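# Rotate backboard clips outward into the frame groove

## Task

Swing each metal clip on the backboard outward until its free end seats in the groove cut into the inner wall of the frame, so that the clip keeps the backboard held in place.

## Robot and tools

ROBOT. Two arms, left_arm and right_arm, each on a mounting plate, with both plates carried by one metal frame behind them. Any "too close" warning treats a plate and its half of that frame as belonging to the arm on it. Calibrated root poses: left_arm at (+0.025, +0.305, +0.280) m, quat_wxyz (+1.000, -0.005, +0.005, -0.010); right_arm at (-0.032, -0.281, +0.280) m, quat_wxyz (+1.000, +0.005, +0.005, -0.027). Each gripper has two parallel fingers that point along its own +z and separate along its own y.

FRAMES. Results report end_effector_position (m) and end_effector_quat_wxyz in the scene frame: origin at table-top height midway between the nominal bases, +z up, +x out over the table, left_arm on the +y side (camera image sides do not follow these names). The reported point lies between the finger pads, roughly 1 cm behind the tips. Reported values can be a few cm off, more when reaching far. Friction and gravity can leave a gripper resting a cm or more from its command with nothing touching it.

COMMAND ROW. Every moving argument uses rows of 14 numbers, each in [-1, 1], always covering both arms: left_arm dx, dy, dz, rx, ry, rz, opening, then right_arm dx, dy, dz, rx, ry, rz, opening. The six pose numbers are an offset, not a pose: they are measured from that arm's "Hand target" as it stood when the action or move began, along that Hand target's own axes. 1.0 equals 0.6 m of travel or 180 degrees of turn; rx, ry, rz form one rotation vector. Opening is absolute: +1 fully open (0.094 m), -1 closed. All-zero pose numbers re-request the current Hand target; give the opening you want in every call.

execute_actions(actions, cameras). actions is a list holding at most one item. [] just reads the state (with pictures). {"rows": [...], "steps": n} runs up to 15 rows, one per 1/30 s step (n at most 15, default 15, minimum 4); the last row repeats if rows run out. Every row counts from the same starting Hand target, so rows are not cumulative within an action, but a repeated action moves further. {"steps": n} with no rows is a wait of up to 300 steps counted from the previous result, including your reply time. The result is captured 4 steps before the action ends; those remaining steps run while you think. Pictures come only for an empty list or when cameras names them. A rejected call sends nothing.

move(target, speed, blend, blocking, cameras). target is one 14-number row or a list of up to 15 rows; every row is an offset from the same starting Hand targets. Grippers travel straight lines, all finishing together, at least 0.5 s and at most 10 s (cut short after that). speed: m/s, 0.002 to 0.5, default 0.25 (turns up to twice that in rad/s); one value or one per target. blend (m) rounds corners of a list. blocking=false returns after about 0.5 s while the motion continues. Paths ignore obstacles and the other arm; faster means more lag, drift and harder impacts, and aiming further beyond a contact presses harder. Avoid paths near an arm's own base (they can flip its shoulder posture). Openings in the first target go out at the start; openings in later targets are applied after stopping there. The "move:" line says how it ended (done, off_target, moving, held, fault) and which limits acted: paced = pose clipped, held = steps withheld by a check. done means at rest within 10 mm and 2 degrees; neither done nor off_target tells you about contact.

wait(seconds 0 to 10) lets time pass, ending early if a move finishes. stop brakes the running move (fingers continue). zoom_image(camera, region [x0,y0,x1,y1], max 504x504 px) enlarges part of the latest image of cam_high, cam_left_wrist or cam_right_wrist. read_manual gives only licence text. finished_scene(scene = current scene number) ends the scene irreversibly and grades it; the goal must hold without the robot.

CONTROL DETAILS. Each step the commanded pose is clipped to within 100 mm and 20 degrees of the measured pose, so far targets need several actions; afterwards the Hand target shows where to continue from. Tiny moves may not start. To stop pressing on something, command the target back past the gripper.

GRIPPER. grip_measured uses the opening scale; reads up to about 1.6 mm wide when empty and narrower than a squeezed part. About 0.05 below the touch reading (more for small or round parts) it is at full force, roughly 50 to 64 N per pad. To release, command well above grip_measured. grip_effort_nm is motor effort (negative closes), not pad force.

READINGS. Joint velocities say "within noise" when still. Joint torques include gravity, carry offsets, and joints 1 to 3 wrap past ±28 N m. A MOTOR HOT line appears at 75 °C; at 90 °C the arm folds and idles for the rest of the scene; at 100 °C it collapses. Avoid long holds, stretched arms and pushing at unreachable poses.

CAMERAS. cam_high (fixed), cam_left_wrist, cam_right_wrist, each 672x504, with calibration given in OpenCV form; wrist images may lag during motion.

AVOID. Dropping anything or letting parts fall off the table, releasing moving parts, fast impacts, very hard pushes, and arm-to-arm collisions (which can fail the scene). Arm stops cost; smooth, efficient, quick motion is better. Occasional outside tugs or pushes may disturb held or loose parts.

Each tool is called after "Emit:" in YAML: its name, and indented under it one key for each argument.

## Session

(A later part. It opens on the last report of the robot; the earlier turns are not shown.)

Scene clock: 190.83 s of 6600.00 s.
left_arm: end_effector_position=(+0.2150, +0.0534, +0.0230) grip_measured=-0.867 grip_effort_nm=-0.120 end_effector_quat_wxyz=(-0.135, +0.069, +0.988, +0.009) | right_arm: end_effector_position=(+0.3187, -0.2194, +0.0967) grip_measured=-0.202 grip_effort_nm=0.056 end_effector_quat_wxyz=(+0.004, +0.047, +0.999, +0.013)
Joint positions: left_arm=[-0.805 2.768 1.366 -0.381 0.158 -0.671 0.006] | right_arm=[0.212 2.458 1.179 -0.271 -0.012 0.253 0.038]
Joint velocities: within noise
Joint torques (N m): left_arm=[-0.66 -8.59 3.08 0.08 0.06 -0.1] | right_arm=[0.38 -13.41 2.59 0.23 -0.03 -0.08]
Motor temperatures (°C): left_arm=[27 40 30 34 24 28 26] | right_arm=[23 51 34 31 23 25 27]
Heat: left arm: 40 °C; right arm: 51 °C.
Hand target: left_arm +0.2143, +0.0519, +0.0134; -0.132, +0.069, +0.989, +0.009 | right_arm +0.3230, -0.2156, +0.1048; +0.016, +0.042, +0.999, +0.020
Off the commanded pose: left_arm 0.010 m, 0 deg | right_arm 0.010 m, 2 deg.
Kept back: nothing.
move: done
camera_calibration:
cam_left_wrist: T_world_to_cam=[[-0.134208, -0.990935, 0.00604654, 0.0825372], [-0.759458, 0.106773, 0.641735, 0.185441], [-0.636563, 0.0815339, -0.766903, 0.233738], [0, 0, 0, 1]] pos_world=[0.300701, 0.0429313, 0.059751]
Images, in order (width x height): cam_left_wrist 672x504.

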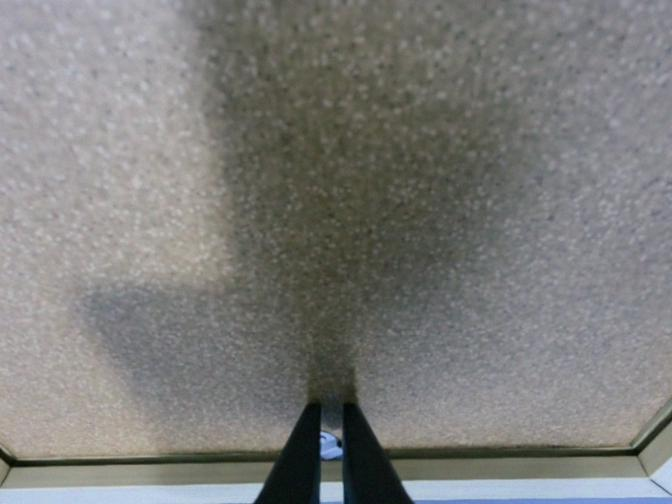

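Emit:
move:
  target: [0.0263,0.007,-0.024,0,0,0,-0.42,0,0,0,0,0,0,-0.2]
  speed: 0.06
  cameras: ["cam_left_wrist"]

Emit:
zoom_image:
  camera: "cam_left_wrist"
  region: [232, 304, 432, 504]

Scene clock: 194.10 s of 6600.00 s.
left_arm: end_effector_position=(+0.2016, +0.0635, +0.0246) grip_measured=-0.422 grip_effort_nm=0.154 end_effector_quat_wxyz=(-0.139, +0.068, +0.988, +0.016) | right_arm: end_effector_position=(+0.3187, -0.2194, +0.0967) grip_measured=-0.202 grip_effort_nm=0.051 end_effector_quat_wxyz=(+0.004, +0.047, +0.999, +0.013)
Joint positions: left_arm=[-0.816 2.747 1.297 -0.348 0.157 -0.683 0.027] | right_arm=[0.212 2.458 1.179 -0.271 -0.012 0.253 0.038]
Joint velocities: within noise
Joint torques (N m): left_arm=[-0.8 -13.41 0.94 -0.08 0.1 -0.11] | right_arm=[0.49 -13.57 2.66 0.21 -0.09 -0.1]
Motor temperatures (°C): left_arm=[27 40 30 34 24 28 26] | right_arm=[23 51 34 31 23 25 27]
Heat: left arm: 40 °C; right arm: 51 °C.
Hand target: left_arm +0.2037, +0.0576, +0.0315; -0.132, +0.069, +0.989, +0.009 | right_arm +0.3230, -0.2156, +0.1048; +0.016, +0.042, +0.999, +0.020
Off the commanded pose: left_arm 0.009 m, 1 deg | right_arm 0.010 m, 2 deg.
Kept back: nothing.
move: done
camera_calibration:
cam_left_wrist: T_world_to_cam=[[-0.133496, -0.991031, -0.006092, 0.0908468], [-0.754657, 0.0976668, 0.64881, 0.172602], [-0.642396, 0.0912107, -0.760926, 0.226057], [0, 0, 0, 1]] pos_world=[0.287601, 0.0525557, 0.0605805]
Images, in order (width x height): cam_left_wrist 672x504.

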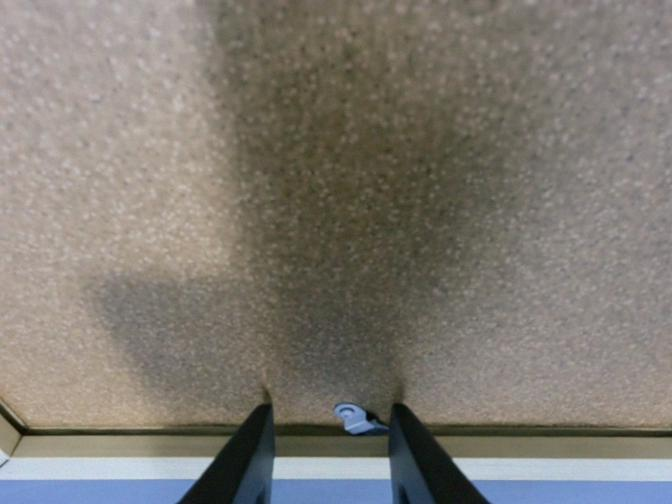

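Scaled by 2.520 from the camera's 672x504 image, which has a finer 960x720 frame.

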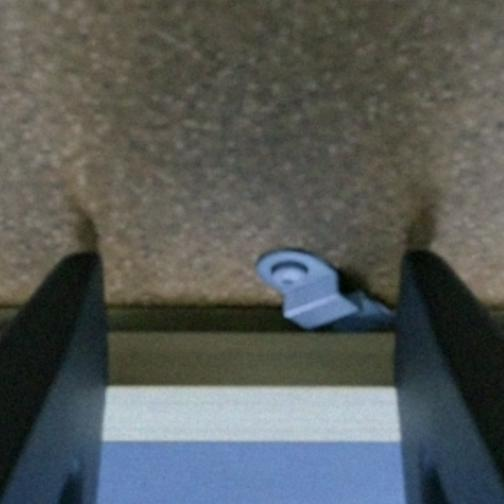

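Emit:
move:
  target: [-0.0067,-0.0067,0.0110,0,0,0,-0.42,0,0,0,0,0,0,-0.2]
  speed: 0.04
  cameras: ["cam_left_wrist"]

Emit:
zoom_image:
  camera: "cam_left_wrist"
  region: [232, 304, 432, 504]

Scene clock: 195.13 s of 6600.00 s.
left_arm: end_effector_position=(+0.2037, +0.0582, +0.0250) grip_measured=-0.422 grip_effort_nm=0.159 end_effector_quat_wxyz=(-0.135, +0.069, +0.988, +0.013) | right_arm: end_effector_position=(+0.3187, -0.2194, +0.0967) grip_measured=-0.202 grip_effort_nm=0.056 end_effector_quat_wxyz=(+0.004, +0.047, +0.999, +0.013)
Joint positions: left_arm=[-0.823 2.747 1.309 -0.347 0.156 -0.688 0.027] | right_arm=[0.212 2.458 1.179 -0.271 -0.012 0.253 0.038]
Joint velocities: within noise
Joint torques (N m): left_arm=[-0.65 -10.54 2.73 -0.09 0.12 -0.11] | right_arm=[0.47 -13.63 2.58 0.16 -0.1 -0.1]
Motor temperatures (°C): left_arm=[27 40 30 34 24 28 26] | right_arm=[23 51 34 31 23 25 27]
Heat: left arm: 40 °C; right arm: 51 °C.
Hand target: left_arm +0.2051, +0.0534, +0.0241; -0.132, +0.069, +0.989, +0.009 | right_arm +0.3230, -0.2156, +0.1048; +0.016, +0.042, +0.999, +0.020
Off the commanded pose: left_arm 0.005 m, 1 deg | right_arm 0.010 m, 2 deg.
Kept back: nothing.
move: done
camera_calibration:
cam_left_wrist: T_world_to_cam=[[-0.136005, -0.990708, -0.00057746, 0.0862435], [-0.760226, 0.103991, 0.641282, 0.175396], [-0.635263, 0.0876566, -0.767305, 0.227104], [0, 0, 0, 1]] pos_world=[0.289341, 0.0472954, 0.0618294]
Images, in order (width x height): cam_left_wrist 672x504.

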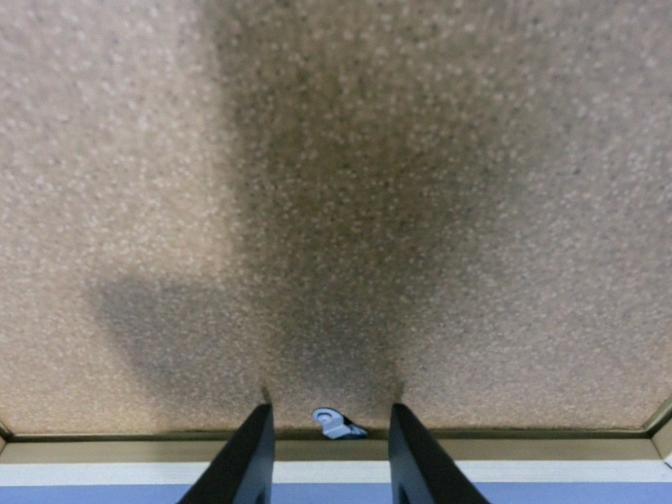

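Scaled by 2.520 from the camera's 672x504 image, which has a finer 960x720 frame.

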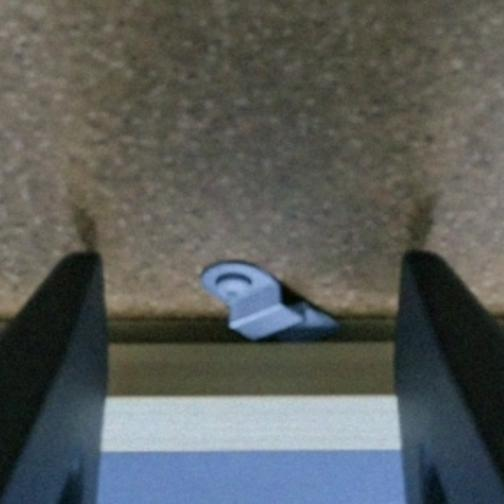

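Emit:
move:
  target: [0,0,0.004,0,0,0,-0.65,0,0,0,0,0,0,-0.2]
  speed: 0.04
  cameras: []

Emit:
move:
  target: [0,0,0,0,0,0,-0.75,0,0,0,0,0,0,-0.2]
  speed: 0.04
  cameras: ["cam_left_wrist"]

Emit:
zoom_image:
  camera: "cam_left_wrist"
  region: [232, 304, 432, 504]

Scene clock: 196.07 s of 6600.00 s.
left_arm: end_effector_position=(+0.2037, +0.0582, +0.0250) grip_measured=-0.647 grip_effort_nm=-0.115 end_effector_quat_wxyz=(-0.135, +0.069, +0.988, +0.013) | right_arm: end_effector_position=(+0.3187, -0.2194, +0.0967) grip_measured=-0.202 grip_effort_nm=0.051 end_effector_quat_wxyz=(+0.004, +0.047, +0.999, +0.013)
Joint positions: left_arm=[-0.823 2.747 1.309 -0.347 0.156 -0.689 0.017] | right_arm=[0.212 2.458 1.179 -0.271 -0.012 0.253 0.038]
Joint velocities: within noise
Joint torques (N m): left_arm=[-0.7 -9.91 2.89 -0.05 0.12 -0.11] | right_arm=[0.49 -13.5 2.48 0.22 -0.08 -0.05]
Motor temperatures (°C): left_arm=[27 40 30 33 24 28 26] | right_arm=[23 51 34 31 23 25 27]
Heat: left arm: 40 °C; right arm: 51 °C.
Hand target: left_arm +0.2045, +0.0535, +0.0218; -0.132, +0.069, +0.989, +0.009 | right_arm +0.3230, -0.2156, +0.1048; +0.016, +0.042, +0.999, +0.020
Off the commanded pose: left_arm 0.006 m, 1 deg | right_arm 0.010 m, 2 deg.
Kept back: nothing.
move: done
No camera images: "cameras" was empty.

Scene clock: 196.77 s of 6600.00 s.
left_arm: end_effector_position=(+0.2037, +0.0582, +0.0250) grip_measured=-0.747 grip_effort_nm=-0.115 end_effector_quat_wxyz=(-0.135, +0.069, +0.988, +0.013) | right_arm: end_effector_position=(+0.3187, -0.2194, +0.0967) grip_measured=-0.202 grip_effort_nm=0.051 end_effector_quat_wxyz=(+0.004, +0.047, +0.999, +0.013)
Joint positions: left_arm=[-0.823 2.747 1.309 -0.347 0.156 -0.689 0.012] | right_arm=[0.212 2.458 1.179 -0.271 -0.012 0.253 0.038]
Joint velocities: within noise
Joint torques (N m): left_arm=[-0.72 -9.91 2.89 -0.04 0.12 -0.11] | right_arm=[0.36 -13.5 2.71 0.24 -0.09 -0.05]
Motor temperatures (°C): left_arm=[27 40 30 33 24 28 26] | right_arm=[23 52 34 31 23 25 26]
Heat: left arm: 40 °C; right arm: 52 °C.
Hand target: left_arm +0.2045, +0.0535, +0.0218; -0.132, +0.069, +0.989, +0.009 | right_arm +0.3230, -0.2156, +0.1048; +0.016, +0.042, +0.999, +0.020
Off the commanded pose: left_arm 0.006 m, 1 deg | right_arm 0.010 m, 2 deg.
Kept back: nothing.
move: done
camera_calibration:
cam_left_wrist: T_world_to_cam=[[-0.134913, -0.990857, -0.000884326, 0.0860373], [-0.760373, 0.102958, 0.641275, 0.175486], [-0.63532, 0.0871886, -0.767311, 0.227143], [0, 0, 0, 1]] pos_world=[0.289351, 0.0473786, 0.0618305]
Images, in order (width x height): cam_left_wrist 672x504.

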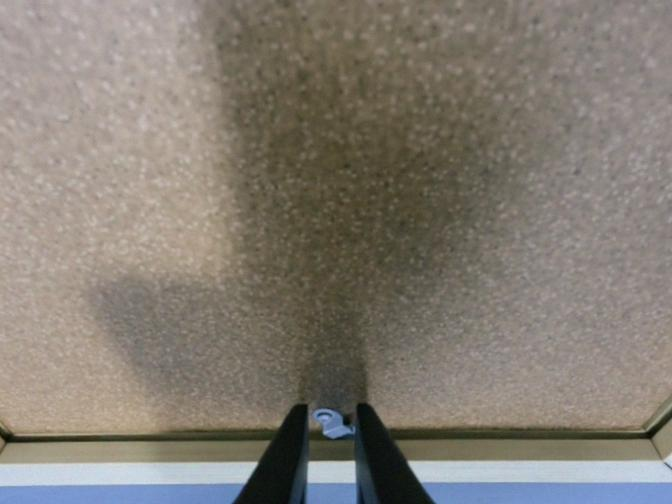

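Scaled by 2.520 from the camera's 672x504 image, which has a finer 960x720 frame.

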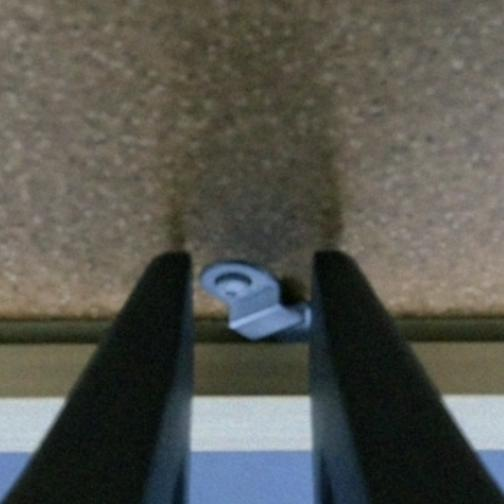

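Emit:
move:
  target: [0,0.003,0,0,0,0,-0.8,0,0,0,0,0,0,-0.2]
  speed: 0.04
  cameras: ["cam_left_wrist"]

Emit:
zoom_image:
  camera: "cam_left_wrist"
  region: [232, 304, 432, 504]

Emit:
move:
  target: [0,0.002,0,0,0,0,-0.86,0,0,0,0,0,0,-0.2]
  speed: 0.04
  cameras: ["cam_left_wrist"]

Emit:
zoom_image:
  camera: "cam_left_wrist"
  region: [232, 304, 432, 504]

Scene clock: 197.70 s of 6600.00 s.
left_arm: end_effector_position=(+0.2038, +0.0581, +0.0250) grip_measured=-0.797 grip_effort_nm=-0.110 end_effector_quat_wxyz=(-0.135, +0.069, +0.988, +0.013) | right_arm: end_effector_position=(+0.3187, -0.2194, +0.0967) grip_measured=-0.202 grip_effort_nm=0.056 end_effector_quat_wxyz=(+0.004, +0.047, +0.999, +0.013)
Joint positions: left_arm=[-0.823 2.747 1.309 -0.347 0.156 -0.689 0.01] | right_arm=[0.212 2.458 1.179 -0.271 -0.012 0.253 0.038]
Joint velocities: within noise
Joint torques (N m): left_arm=[-0.39 -10.04 2.45 -0.02 0.11 -0.07] | right_arm=[0.43 -13.56 2.55 0.22 -0.08 -0.07]
Motor temperatures (°C): left_arm=[27 40 30 33 24 28 26] | right_arm=[23 52 34 31 23 25 26]
Heat: left arm: 40 °C; right arm: 52 °C.
Hand target: left_arm +0.2048, +0.0552, +0.0217; -0.132, +0.069, +0.989, +0.009 | right_arm +0.3230, -0.2156, +0.1048; +0.016, +0.042, +0.999, +0.020
Off the commanded pose: left_arm 0.004 m, 0 deg | right_arm 0.010 m, 2 deg.
Kept back: nothing.
move: done
camera_calibration:
cam_left_wrist: T_world_to_cam=[[-0.134907, -0.990858, -0.000636274, 0.08597], [-0.760536, 0.103137, 0.641052, 0.175581], [-0.635126, 0.0869666, -0.767497, 0.22715], [0, 0, 0, 1]] pos_world=[0.289403, 0.0473207, 0.0618353]
Images, in order (width x height): cam_left_wrist 672x504.

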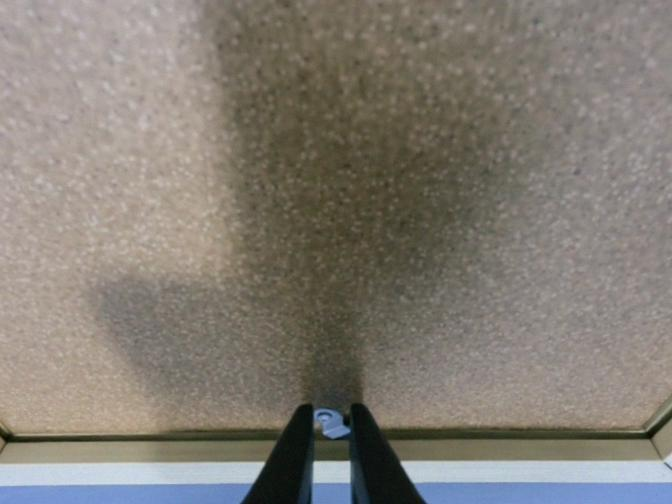

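Scaled by 2.520 from the camera's 672x504 image, which has a finer 960x720 frame.

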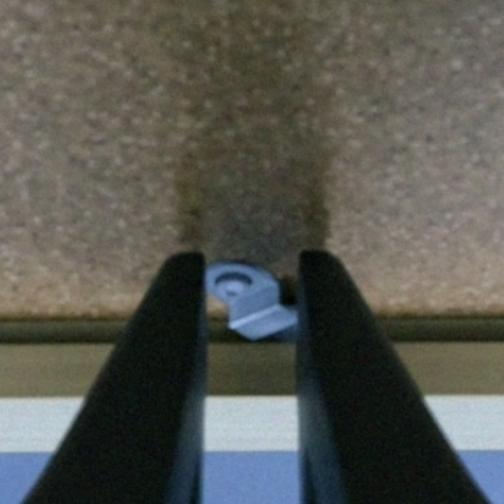

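Scene clock: 198.40 s of 6600.00 s.
left_arm: end_effector_position=(+0.2039, +0.0580, +0.0249) grip_measured=-0.857 grip_effort_nm=-0.120 end_effector_quat_wxyz=(-0.134, +0.069, +0.988, +0.013) | right_arm: end_effector_position=(+0.3187, -0.2194, +0.0967) grip_measured=-0.202 grip_effort_nm=0.046 end_effector_quat_wxyz=(+0.004, +0.047, +0.999, +0.013)
Joint positions: left_arm=[-0.823 2.747 1.309 -0.346 0.156 -0.689 0.007] | right_arm=[0.212 2.458 1.179 -0.271 -0.012 0.253 0.038]
Joint velocities: within noise
Joint torques (N m): left_arm=[-0.18 -10.13 2.18 -0.02 0.11 -0.04] | right_arm=[0.51 -13.46 2.56 0.18 -0.04 -0.06]
Motor temperatures (°C): left_arm=[27 40 30 33 24 28 26] | right_arm=[23 52 34 31 23 25 26]
Heat: left arm: 40 °C; right arm: 52 °C.
Hand target: left_arm +0.2050, +0.0564, +0.0217; -0.132, +0.069, +0.989, +0.009 | right_arm +0.3230, -0.2156, +0.1048; +0.016, +0.042, +0.999, +0.020
Off the commanded pose: left_arm 0.004 m, 0 deg | right_arm 0.010 m, 2 deg.
Kept back: nothing.
move: done
camera_calibration:
cam_left_wrist: T_world_to_cam=[[-0.134897, -0.99086, -0.000140165, 0.0858357], [-0.760862, 0.103494, 0.640608, 0.17577], [-0.634738, 0.0865226, -0.767868, 0.227165], [0, 0, 0, 1]] pos_world=[0.289506, 0.047205, 0.0618451]
Images, in order (width x height): cam_left_wrist 672x504.

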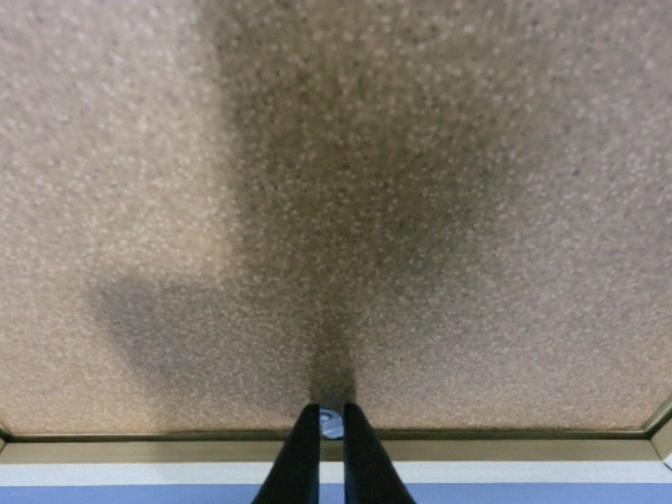

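Scaled by 2.520 from the camera's 672x504 image, which has a finer 960x720 frame.

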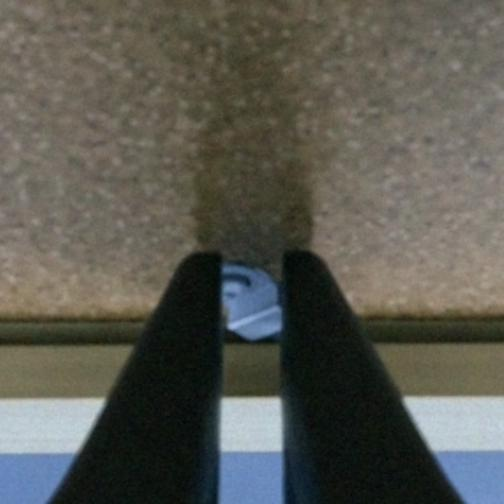

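Emit:
move:
  target: [0,0.0,0,0,0,0,-0.5,0,0,0,0,0,0,-0.2]
  speed: 0.04
  cameras: []

Emit:
move:
  target: [-0.003,0,0.012,0,0,0,-0.5,0,0,0,0,0,0,-0.2]
  speed: 0.04
  cameras: ["cam_left_wrist"]

Emit:
zoom_image:
  camera: "cam_left_wrist"
  region: [232, 304, 432, 504]

Scene clock: 199.33 s of 6600.00 s.
left_arm: end_effector_position=(+0.2040, +0.0579, +0.0249) grip_measured=-0.503 grip_effort_nm=0.164 end_effector_quat_wxyz=(-0.134, +0.069, +0.988, +0.012) | right_arm: end_effector_position=(+0.3187, -0.2194, +0.0967) grip_measured=-0.202 grip_effort_nm=0.056 end_effector_quat_wxyz=(+0.004, +0.047, +0.999, +0.013)
Joint positions: left_arm=[-0.823 2.747 1.309 -0.346 0.156 -0.689 0.023] | right_arm=[0.212 2.458 1.179 -0.271 -0.012 0.253 0.038]
Joint velocities: within noise
Joint torques (N m): left_arm=[-0.17 -10.13 2.18 -0.01 0.11 -0.05] | right_arm=[0.34 -13.59 2.65 0.22 -0.09 -0.09]
Motor temperatures (°C): left_arm=[27 40 30 33 24 28 26] | right_arm=[23 52 34 31 23 25 26]
Heat: left arm: 40 °C; right arm: 52 °C.
Hand target: left_arm +0.2050, +0.0564, +0.0217; -0.132, +0.069, +0.989, +0.009 | right_arm +0.3230, -0.2156, +0.1048; +0.016, +0.042, +0.999, +0.020
Off the commanded pose: left_arm 0.004 m, 0 deg | right_arm 0.010 m, 2 deg.
Kept back: nothing.
move: done
No camera images: "cameras" was empty.

Scene clock: 200.03 s of 6600.00 s.
left_arm: end_effector_position=(+0.2040, +0.0578, +0.0228) grip_measured=-0.503 grip_effort_nm=0.159 end_effector_quat_wxyz=(-0.134, +0.069, +0.989, +0.012) | right_arm: end_effector_position=(+0.3187, -0.2194, +0.0967) grip_measured=-0.202 grip_effort_nm=0.046 end_effector_quat_wxyz=(+0.004, +0.047, +0.999, +0.013)
Joint positions: left_arm=[-0.823 2.754 1.312 -0.34 0.156 -0.689 0.023] | right_arm=[0.212 2.458 1.179 -0.271 -0.012 0.253 0.038]
Joint velocities: within noise
Joint torques (N m): left_arm=[-0.17 -8.49 3.06 0.04 0.1 -0.05] | right_arm=[0.43 -13.63 2.56 0.22 -0.1 -0.08]
Motor temperatures (°C): left_arm=[27 40 30 33 24 28 26] | right_arm=[23 52 34 31 23 25 26]
Heat: left arm: 40 °C; right arm: 52 °C.
Hand target: left_arm +0.2048, +0.0565, +0.0143; -0.132, +0.069, +0.989, +0.009 | right_arm +0.3230, -0.2156, +0.1048; +0.016, +0.042, +0.999, +0.020
Off the commanded pose: left_arm 0.009 m, 0 deg | right_arm 0.010 m, 2 deg.
Kept back: nothing.
move: done
camera_calibration:
cam_left_wrist: T_world_to_cam=[[-0.134792, -0.990873, 0.00138283, 0.0855966], [-0.761506, 0.104483, 0.639681, 0.177291], [-0.633987, 0.0851711, -0.768639, 0.225501], [0, 0, 0, 1]] pos_world=[0.289511, 0.0470852, 0.0598005]
Images, in order (width x height): cam_left_wrist 672x504.

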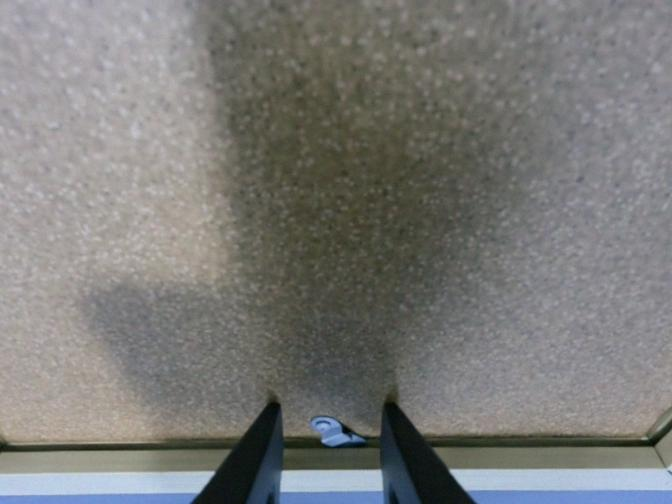

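Scaled by 2.520 from the camera's 672x504 image, which has a finer 960x720 frame.

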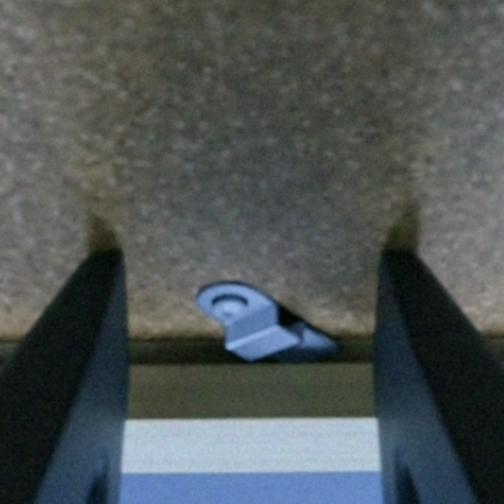

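Emit:
move:
  target: [0.003,0.004,0.002,0,0,0,-0.7,0,0,0,0,0,0,-0.2]
  speed: 0.04
  cameras: []

Emit:
move:
  target: [0,0,0,0,0,0,-0.78,0,0,0,0,0,0,-0.2]
  speed: 0.04
  cameras: ["cam_left_wrist"]

Emit:
zoom_image:
  camera: "cam_left_wrist"
  region: [232, 304, 432, 504]

Emit:
move:
  target: [0,0,0,0,0,0,-0.84,0,0,0,0,0,0,-0.2]
  speed: 0.04
  cameras: ["cam_left_wrist"]

Emit:
zoom_image:
  camera: "cam_left_wrist"
  region: [232, 304, 432, 504]

Scene clock: 201.03 s of 6600.00 s.
left_arm: end_effector_position=(+0.2040, +0.0567, +0.0229) grip_measured=-0.697 grip_effort_nm=-0.120 end_effector_quat_wxyz=(-0.134, +0.069, +0.988, +0.010) | right_arm: end_effector_position=(+0.3187, -0.2194, +0.0967) grip_measured=-0.202 grip_effort_nm=0.056 end_effector_quat_wxyz=(+0.004, +0.047, +0.999, +0.013)
Joint positions: left_arm=[-0.823 2.754 1.313 -0.339 0.16 -0.689 0.014] | right_arm=[0.212 2.458 1.179 -0.271 -0.012 0.253 0.038]
Joint velocities: within noise
Joint torques (N m): left_arm=[-0.06 -8.66 1.87 0.15 0.06 -0.04] | right_arm=[0.35 -13.26 2.65 0.21 -0.09 -0.06]
Motor temperatures (°C): left_arm=[27 40 30 33 24 28 26] | right_arm=[23 52 34 31 23 25 26]
Heat: left arm: 40 °C; right arm: 52 °C.
Hand target: left_arm +0.2031, +0.0591, +0.0136; -0.132, +0.069, +0.989, +0.009 | right_arm +0.3230, -0.2156, +0.1048; +0.016, +0.042, +0.999, +0.020
Off the commanded pose: left_arm 0.010 m, 0 deg | right_arm 0.010 m, 2 deg.
Kept back: nothing.
move: done
No camera images: "cameras" was empty.

Scene clock: 201.73 s of 6600.00 s.
left_arm: end_effector_position=(+0.2042, +0.0565, +0.0229) grip_measured=-0.777 grip_effort_nm=-0.120 end_effector_quat_wxyz=(-0.134, +0.069, +0.989, +0.009) | right_arm: end_effector_position=(+0.3187, -0.2194, +0.0967) grip_measured=-0.202 grip_effort_nm=0.051 end_effector_quat_wxyz=(+0.004, +0.047, +0.999, +0.013)
Joint positions: left_arm=[-0.823 2.754 1.313 -0.338 0.16 -0.689 0.01] | right_arm=[0.212 2.458 1.179 -0.271 -0.012 0.253 0.038]
Joint velocities: within noise
Joint torques (N m): left_arm=[-0.06 -8.66 1.88 0.14 0.06 -0.03] | right_arm=[0.44 -13.53 2.66 0.21 -0.1 -0.08]
Motor temperatures (°C): left_arm=[27 40 30 33 24 28 26] | right_arm=[23 52 34 31 23 25 26]
Heat: left arm: 40 °C; right arm: 52 °C.
Hand target: left_arm +0.2032, +0.0590, +0.0136; -0.132, +0.069, +0.989, +0.009 | right_arm +0.3230, -0.2156, +0.1048; +0.016, +0.042, +0.999, +0.020
Off the commanded pose: left_arm 0.010 m, 0 deg | right_arm 0.010 m, 2 deg.
Kept back: nothing.
move: done
camera_calibration:
cam_left_wrist: T_world_to_cam=[[-0.133883, -0.990974, 0.00672631, 0.0840048], [-0.761097, 0.107168, 0.639724, 0.177307], [-0.634671, 0.0805286, -0.768575, 0.226179], [0, 0, 0, 1]] pos_world=[0.289744, 0.0460311, 0.0598429]
Images, in order (width x height): cam_left_wrist 672x504.

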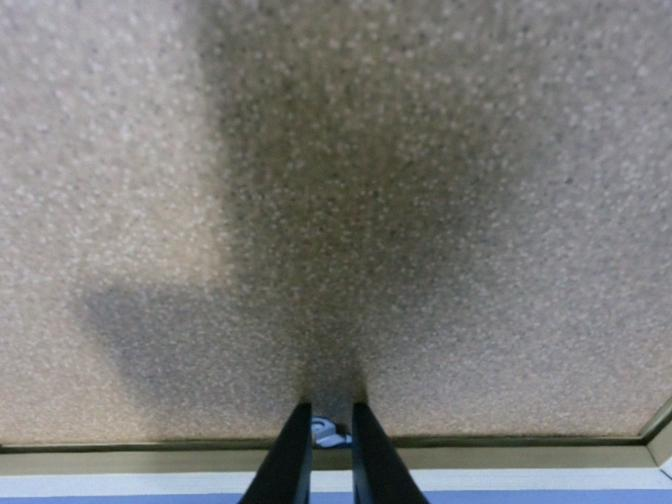

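Scaled by 2.520 from the camera's 672x504 image, which has a finer 960x720 frame.

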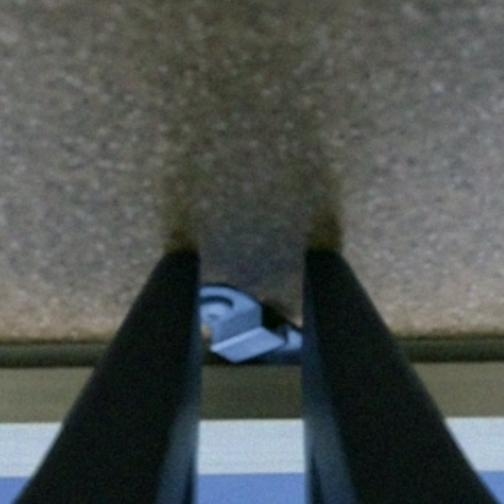

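Scene clock: 202.43 s of 6600.00 s.
left_arm: end_effector_position=(+0.2042, +0.0564, +0.0228) grip_measured=-0.837 grip_effort_nm=-0.125 end_effector_quat_wxyz=(-0.134, +0.069, +0.989, +0.009) | right_arm: end_effector_position=(+0.3187, -0.2194, +0.0967) grip_measured=-0.202 grip_effort_nm=0.051 end_effector_quat_wxyz=(+0.004, +0.047, +0.999, +0.013)
Joint positions: left_arm=[-0.823 2.754 1.313 -0.337 0.16 -0.689 0.008] | right_arm=[0.212 2.458 1.179 -0.271 -0.012 0.253 0.038]
Joint velocities: within noise
Joint torques (N m): left_arm=[-0.06 -8.66 1.88 0.13 0.06 -0.03] | right_arm=[0.53 -13.55 2.65 0.22 -0.07 -0.08]
Motor temperatures (°C): left_arm=[27 40 30 33 24 28 26] | right_arm=[23 52 34 31 23 25 26]
Heat: left arm: 40 °C; right arm: 52 °C.
Hand target: left_arm +0.2031, +0.0591, +0.0136; -0.132, +0.069, +0.989, +0.009 | right_arm +0.3230, -0.2156, +0.1048; +0.016, +0.042, +0.999, +0.020
Off the commanded pose: left_arm 0.010 m, 0 deg | right_arm 0.010 m, 2 deg.
Kept back: nothing.
move: done
camera_calibration:
cam_left_wrist: T_world_to_cam=[[-0.133879, -0.990973, 0.00697465, 0.0839384], [-0.76126, 0.107346, 0.6395, 0.177402], [-0.634476, 0.0803063, -0.768759, 0.226186], [0, 0, 0, 1]] pos_world=[0.289796, 0.0459732, 0.0598483]
Images, in order (width x height): cam_left_wrist 672x504.

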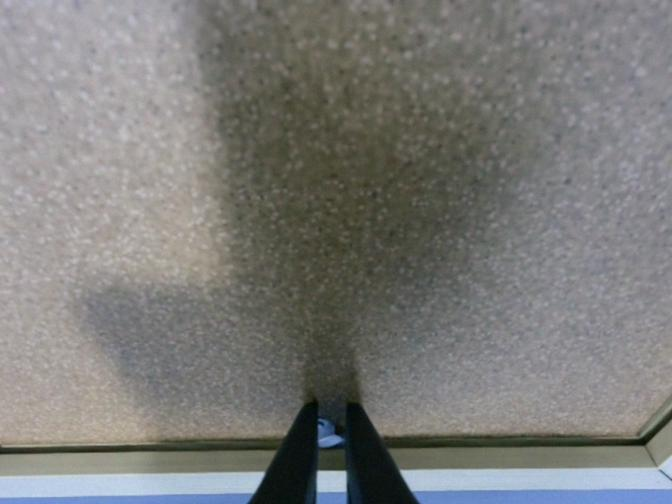

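Scaled by 2.520 from the camera's 672x504 image, which has a finer 960x720 frame.

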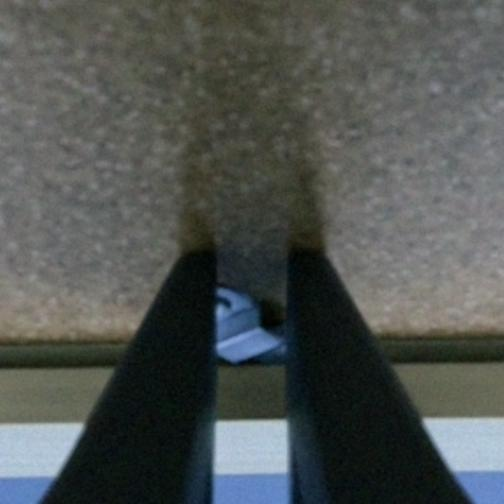

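Emit:
move:
  target: [-0.004,0,-0.0357,0,0,0,-0.45,0,0,0,0,0,0,-0.2]
  speed: 0.06
  cameras: []

Emit:
move:
  target: [0,0,0,0,-0.085,0,-0.45,0,0,0,0,0,0,-0.2]
  speed: 0.1
  cameras: ["cam_left_wrist"]

Emit:
zoom_image:
  camera: "cam_left_wrist"
  region: [232, 304, 432, 504]

Scene clock: 205.17 s of 6600.00 s.
left_arm: end_effector_position=(+0.2065, +0.0591, +0.0253) grip_measured=-0.453 grip_effort_nm=0.159 end_effector_quat_wxyz=(-0.137, +0.066, +0.988, +0.010) | right_arm: end_effector_position=(+0.3187, -0.2194, +0.0967) grip_measured=-0.202 grip_effort_nm=0.056 end_effector_quat_wxyz=(+0.004, +0.047, +0.999, +0.013)
Joint positions: left_arm=[-0.811 2.747 1.313 -0.351 0.161 -0.682 0.026] | right_arm=[0.212 2.458 1.179 -0.271 -0.012 0.253 0.038]
Joint velocities: within noise
Joint torques (N m): left_arm=[0.12 -13.61 1.37 -0.23 0.02 0.03] | right_arm=[0.38 -13.6 2.59 0.23 -0.08 -0.05]
Motor temperatures (°C): left_arm=[27 40 30 33 24 28 26] | right_arm=[23 52 34 31 23 25 26]
Heat: left arm: 40 °C; right arm: 52 °C.
Hand target: left_arm +0.2110, +0.0580, +0.0337; -0.132, +0.069, +0.989, +0.009 | right_arm +0.3230, -0.2156, +0.1048; +0.016, +0.042, +0.999, +0.020
Off the commanded pose: left_arm 0.010 m, 1 deg | right_arm 0.010 m, 2 deg.
Kept back: nothing.
move: done
No camera images: "cameras" was empty.

Scene clock: 207.03 s of 6600.00 s.
left_arm: end_effector_position=(+0.2053, +0.0644, +0.0270) grip_measured=-0.453 grip_effort_nm=0.164 end_effector_quat_wxyz=(-0.014, +0.071, +0.997, +0.008) | right_arm: end_effector_position=(+0.3187, -0.2194, +0.0967) grip_measured=-0.202 grip_effort_nm=0.051 end_effector_quat_wxyz=(+0.004, +0.047, +0.999, +0.013)
Joint positions: left_arm=[-0.899 2.658 1.065 -0.01 -0.003 -0.778 0.026] | right_arm=[0.212 2.458 1.179 -0.271 -0.012 0.253 0.038]
Joint velocities: within noise
Joint torques (N m): left_arm=[-0.54 -12.42 0.75 0.26 -0.11 -0.12] | right_arm=[0.4 -13.63 2.62 0.21 -0.1 -0.07]
Motor temperatures (°C): left_arm=[27 40 30 33 24 28 26] | right_arm=[23 52 34 31 23 25 26]
Heat: left arm: 40 °C; right arm: 52 °C.
Hand target: left_arm +0.2110, +0.0580, +0.0336; +0.001, +0.069, +0.998, +0.000 | right_arm +0.3230, -0.2156, +0.1048; +0.016, +0.042, +0.999, +0.020
Off the commanded pose: left_arm 0.011 m, 2 deg | right_arm 0.010 m, 2 deg.
Kept back: nothing.
move: off_target (left_arm)
camera_calibration:
cam_left_wrist: T_world_to_cam=[[-0.138236, -0.99038, -0.00622838, 0.0932485], [-0.890788, 0.121581, 0.437852, 0.205812], [-0.432883, 0.066075, -0.899025, 0.192451], [0, 0, 0, 1]] pos_world=[0.279534, 0.0546123, 0.0834835]
Images, in order (width x height): cam_left_wrist 672x504.

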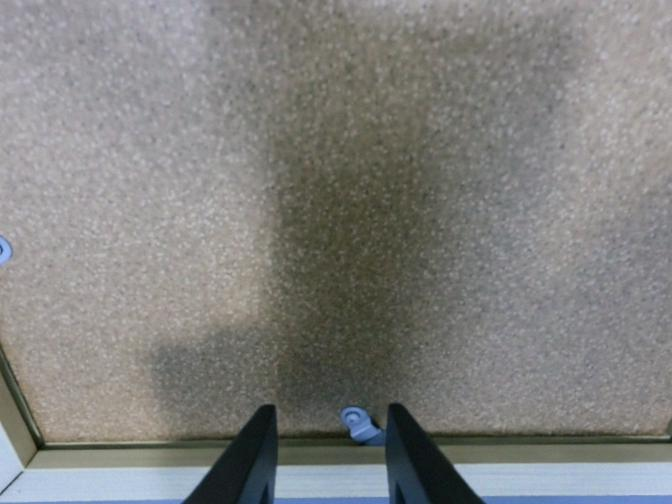

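Scaled by 2.520 from the camera's 672x504 image, which has a finer 960x720 frame.

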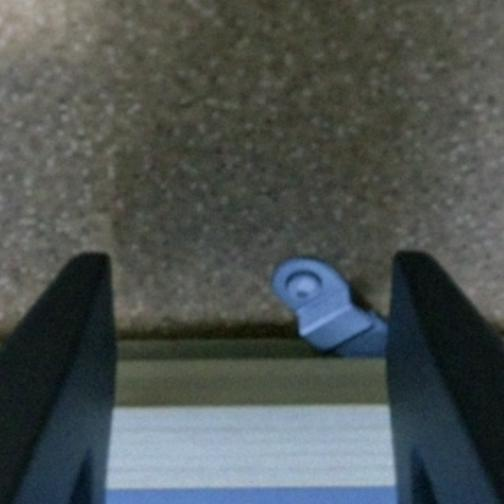

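Emit:
move:
  target: [0.0007,-0.0042,0.0215,0,0,0,-0.45,0,0,0,0,0,0,-0.2]
  speed: 0.04
  cameras: ["cam_left_wrist"]

Emit:
zoom_image:
  camera: "cam_left_wrist"
  region: [232, 304, 432, 504]

Scene clock: 208.03 s of 6600.00 s.
left_arm: end_effector_position=(+0.2094, +0.0569, +0.0256) grip_measured=-0.453 grip_effort_nm=0.159 end_effector_quat_wxyz=(-0.005, +0.070, +0.998, -0.002) | right_arm: end_effector_position=(+0.3187, -0.2194, +0.0967) grip_measured=-0.202 grip_effort_nm=0.046 end_effector_quat_wxyz=(+0.004, +0.047, +0.999, +0.013)
Joint positions: left_arm=[-0.904 2.665 1.077 0.011 -0.004 -0.784 0.026] | right_arm=[0.212 2.458 1.179 -0.271 -0.012 0.253 0.038]
Joint velocities: within noise
Joint torques (N m): left_arm=[-0.66 -8.5 2.21 0.32 -0.12 -0.12] | right_arm=[0.32 -13.63 2.62 0.21 -0.08 -0.06]
Motor temperatures (°C): left_arm=[27 40 29 33 24 28 26] | right_arm=[23 52 34 31 23 25 26]
Heat: left arm: 40 °C; right arm: 52 °C.
Hand target: left_arm +0.2103, +0.0556, +0.0207; +0.001, +0.069, +0.998, +0.000 | right_arm +0.3230, -0.2156, +0.1048; +0.016, +0.042, +0.999, +0.020
Off the commanded pose: left_arm 0.005 m, 1 deg | right_arm 0.010 m, 2 deg.
Kept back: nothing.
move: done
camera_calibration:
cam_left_wrist: T_world_to_cam=[[-0.136814, -0.990533, 0.0112039, 0.0855562], [-0.89813, 0.128807, 0.420442, 0.212573], [-0.417905, 0.0474598, -0.90725, 0.191574], [0, 0, 0, 1]] pos_world=[0.282683, 0.0482733, 0.0834728]
Images, in order (width x height): cam_left_wrist 672x504.

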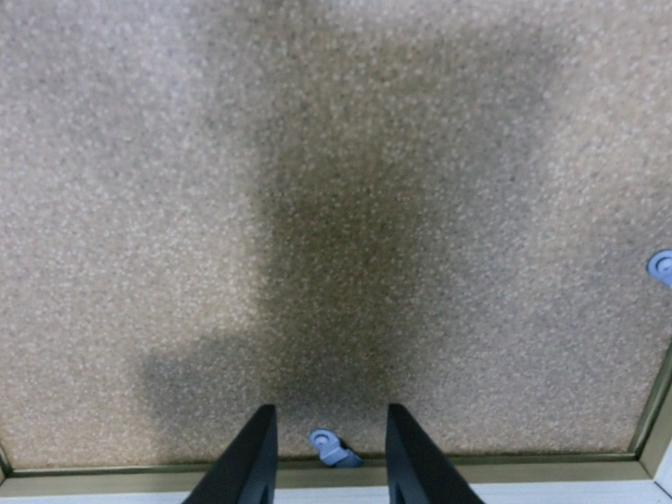

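Scaled by 2.520 from the camera's 672x504 image, which has a finer 960x720 frame.

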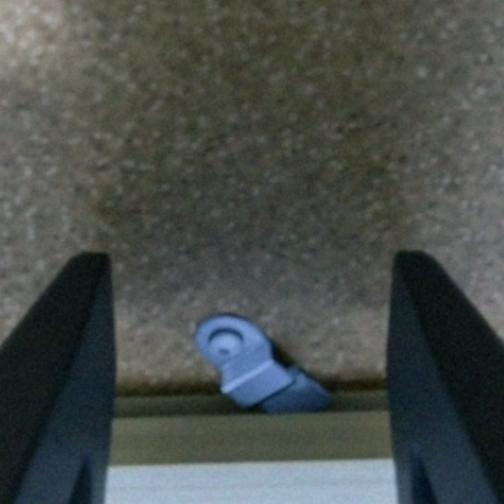

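Emit:
move:
  target: [0.0095,0.004,0.005,0,0,0,-0.45,0,0,0,0,0,0,-0.2]
  speed: 0.04
  cameras: ["cam_left_wrist"]

Emit:
zoom_image:
  camera: "cam_left_wrist"
  region: [232, 304, 432, 504]

Scene clock: 208.97 s of 6600.00 s.
left_arm: end_effector_position=(+0.2095, +0.0528, +0.0235) grip_measured=-0.453 grip_effort_nm=0.159 end_effector_quat_wxyz=(+0.001, +0.070, +0.997, -0.008) | right_arm: end_effector_position=(+0.3187, -0.2194, +0.0967) grip_measured=-0.202 grip_effort_nm=0.051 end_effector_quat_wxyz=(+0.004, +0.047, +0.999, +0.013)
Joint positions: left_arm=[-0.912 2.672 1.077 0.035 -0.005 -0.791 0.026] | right_arm=[0.212 2.458 1.179 -0.271 -0.012 0.253 0.038]
Joint velocities: within noise
Joint torques (N m): left_arm=[-0.65 -8.64 0.77 0.32 -0.11 -0.11] | right_arm=[0.4 -13.6 2.4 0.2 -0.07 -0.04]
Motor temperatures (°C): left_arm=[27 40 29 33 24 28 26] | right_arm=[23 52 33 31 23 25 26]
Heat: left arm: 40 °C; right arm: 52 °C.
Hand target: left_arm +0.2050, +0.0586, +0.0178; +0.001, +0.070, +0.998, +0.000 | right_arm +0.3230, -0.2156, +0.1048; +0.016, +0.042, +0.999, +0.020
Off the commanded pose: left_arm 0.009 m, 1 deg | right_arm 0.010 m, 2 deg.
Kept back: nothing.
move: done
camera_calibration:
cam_left_wrist: T_world_to_cam=[[-0.137519, -0.990234, 0.0229042, 0.0814687], [-0.902364, 0.134784, 0.409357, 0.214877], [-0.408446, 0.0356263, -0.912087, 0.1887], [0, 0, 0, 1]] pos_world=[0.282174, 0.0449884, 0.082284]
Images, in order (width x height): cam_left_wrist 672x504.

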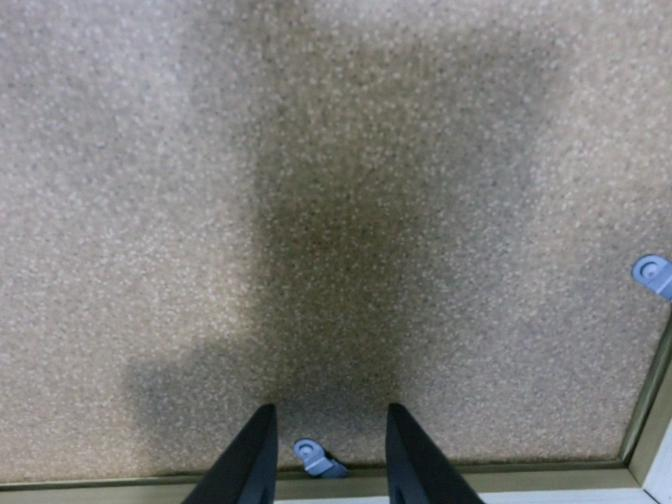

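Scaled by 2.520 from the camera's 672x504 image, which has a finer 960x720 frame.

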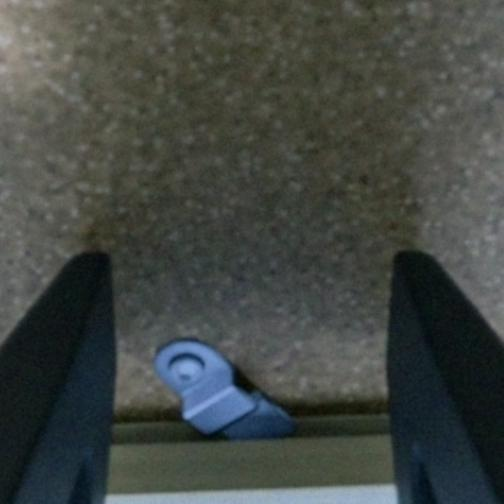

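Emit:
move:
  target: [0.005,0.005,-0.005,0,0,0,-0.45,0,0,0,0,0,0,-0.2]
  speed: 0.04
  cameras: ["cam_left_wrist"]

Emit:
zoom_image:
  camera: "cam_left_wrist"
  region: [232, 304, 432, 504]

Scene clock: 211.77 s of 6600.00 s.
left_arm: end_effector_position=(+0.2038, +0.0606, +0.0222) grip_measured=-0.453 grip_effort_nm=0.159 end_effector_quat_wxyz=(-0.004, +0.070, +0.998, -0.002) | right_arm: end_effector_position=(+0.3187, -0.2194, +0.0967) grip_measured=-0.202 grip_effort_nm=0.056 end_effector_quat_wxyz=(+0.004, +0.047, +0.999, +0.013)
Joint positions: left_arm=[-0.912 2.672 1.052 0.046 -0.005 -0.792 0.026] | right_arm=[0.212 2.458 1.179 -0.271 -0.012 0.253 0.038]
Joint velocities: within noise
Joint torques (N m): left_arm=[-0.69 -9.68 0.65 0.31 -0.11 -0.11] | right_arm=[0.39 -13.52 2.62 0.19 -0.06 -0.07]
Motor temperatures (°C): left_arm=[27 40 29 33 24 28 26] | right_arm=[23 53 33 31 23 25 26]
Heat: left arm: 40 °C; right arm: 53 °C.
Hand target: left_arm +0.2024, +0.0621, +0.0207; +0.001, +0.070, +0.998, +0.000 | right_arm +0.3230, -0.2156, +0.1048; +0.016, +0.042, +0.999, +0.020
Off the commanded pose: left_arm 0.002 m, 1 deg | right_arm 0.010 m, 2 deg.
Kept back: nothing.
move: done
camera_calibration:
cam_left_wrist: T_world_to_cam=[[-0.136429, -0.99057, 0.0125636, 0.0884302], [-0.899131, 0.129139, 0.418195, 0.208703], [-0.415874, 0.0457574, -0.90827, 0.185729], [0, 0, 0, 1]] pos_world=[0.276956, 0.0521461, 0.0803023]
Images, in order (width x height): cam_left_wrist 672x504.

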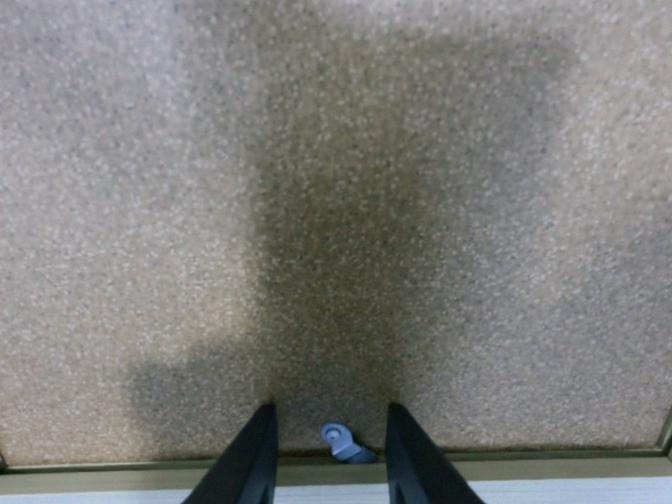

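Scaled by 2.520 from the camera's 672x504 image, which has a finer 960x720 frame.

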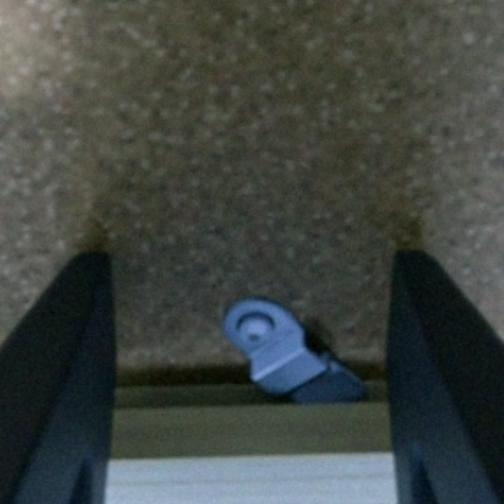

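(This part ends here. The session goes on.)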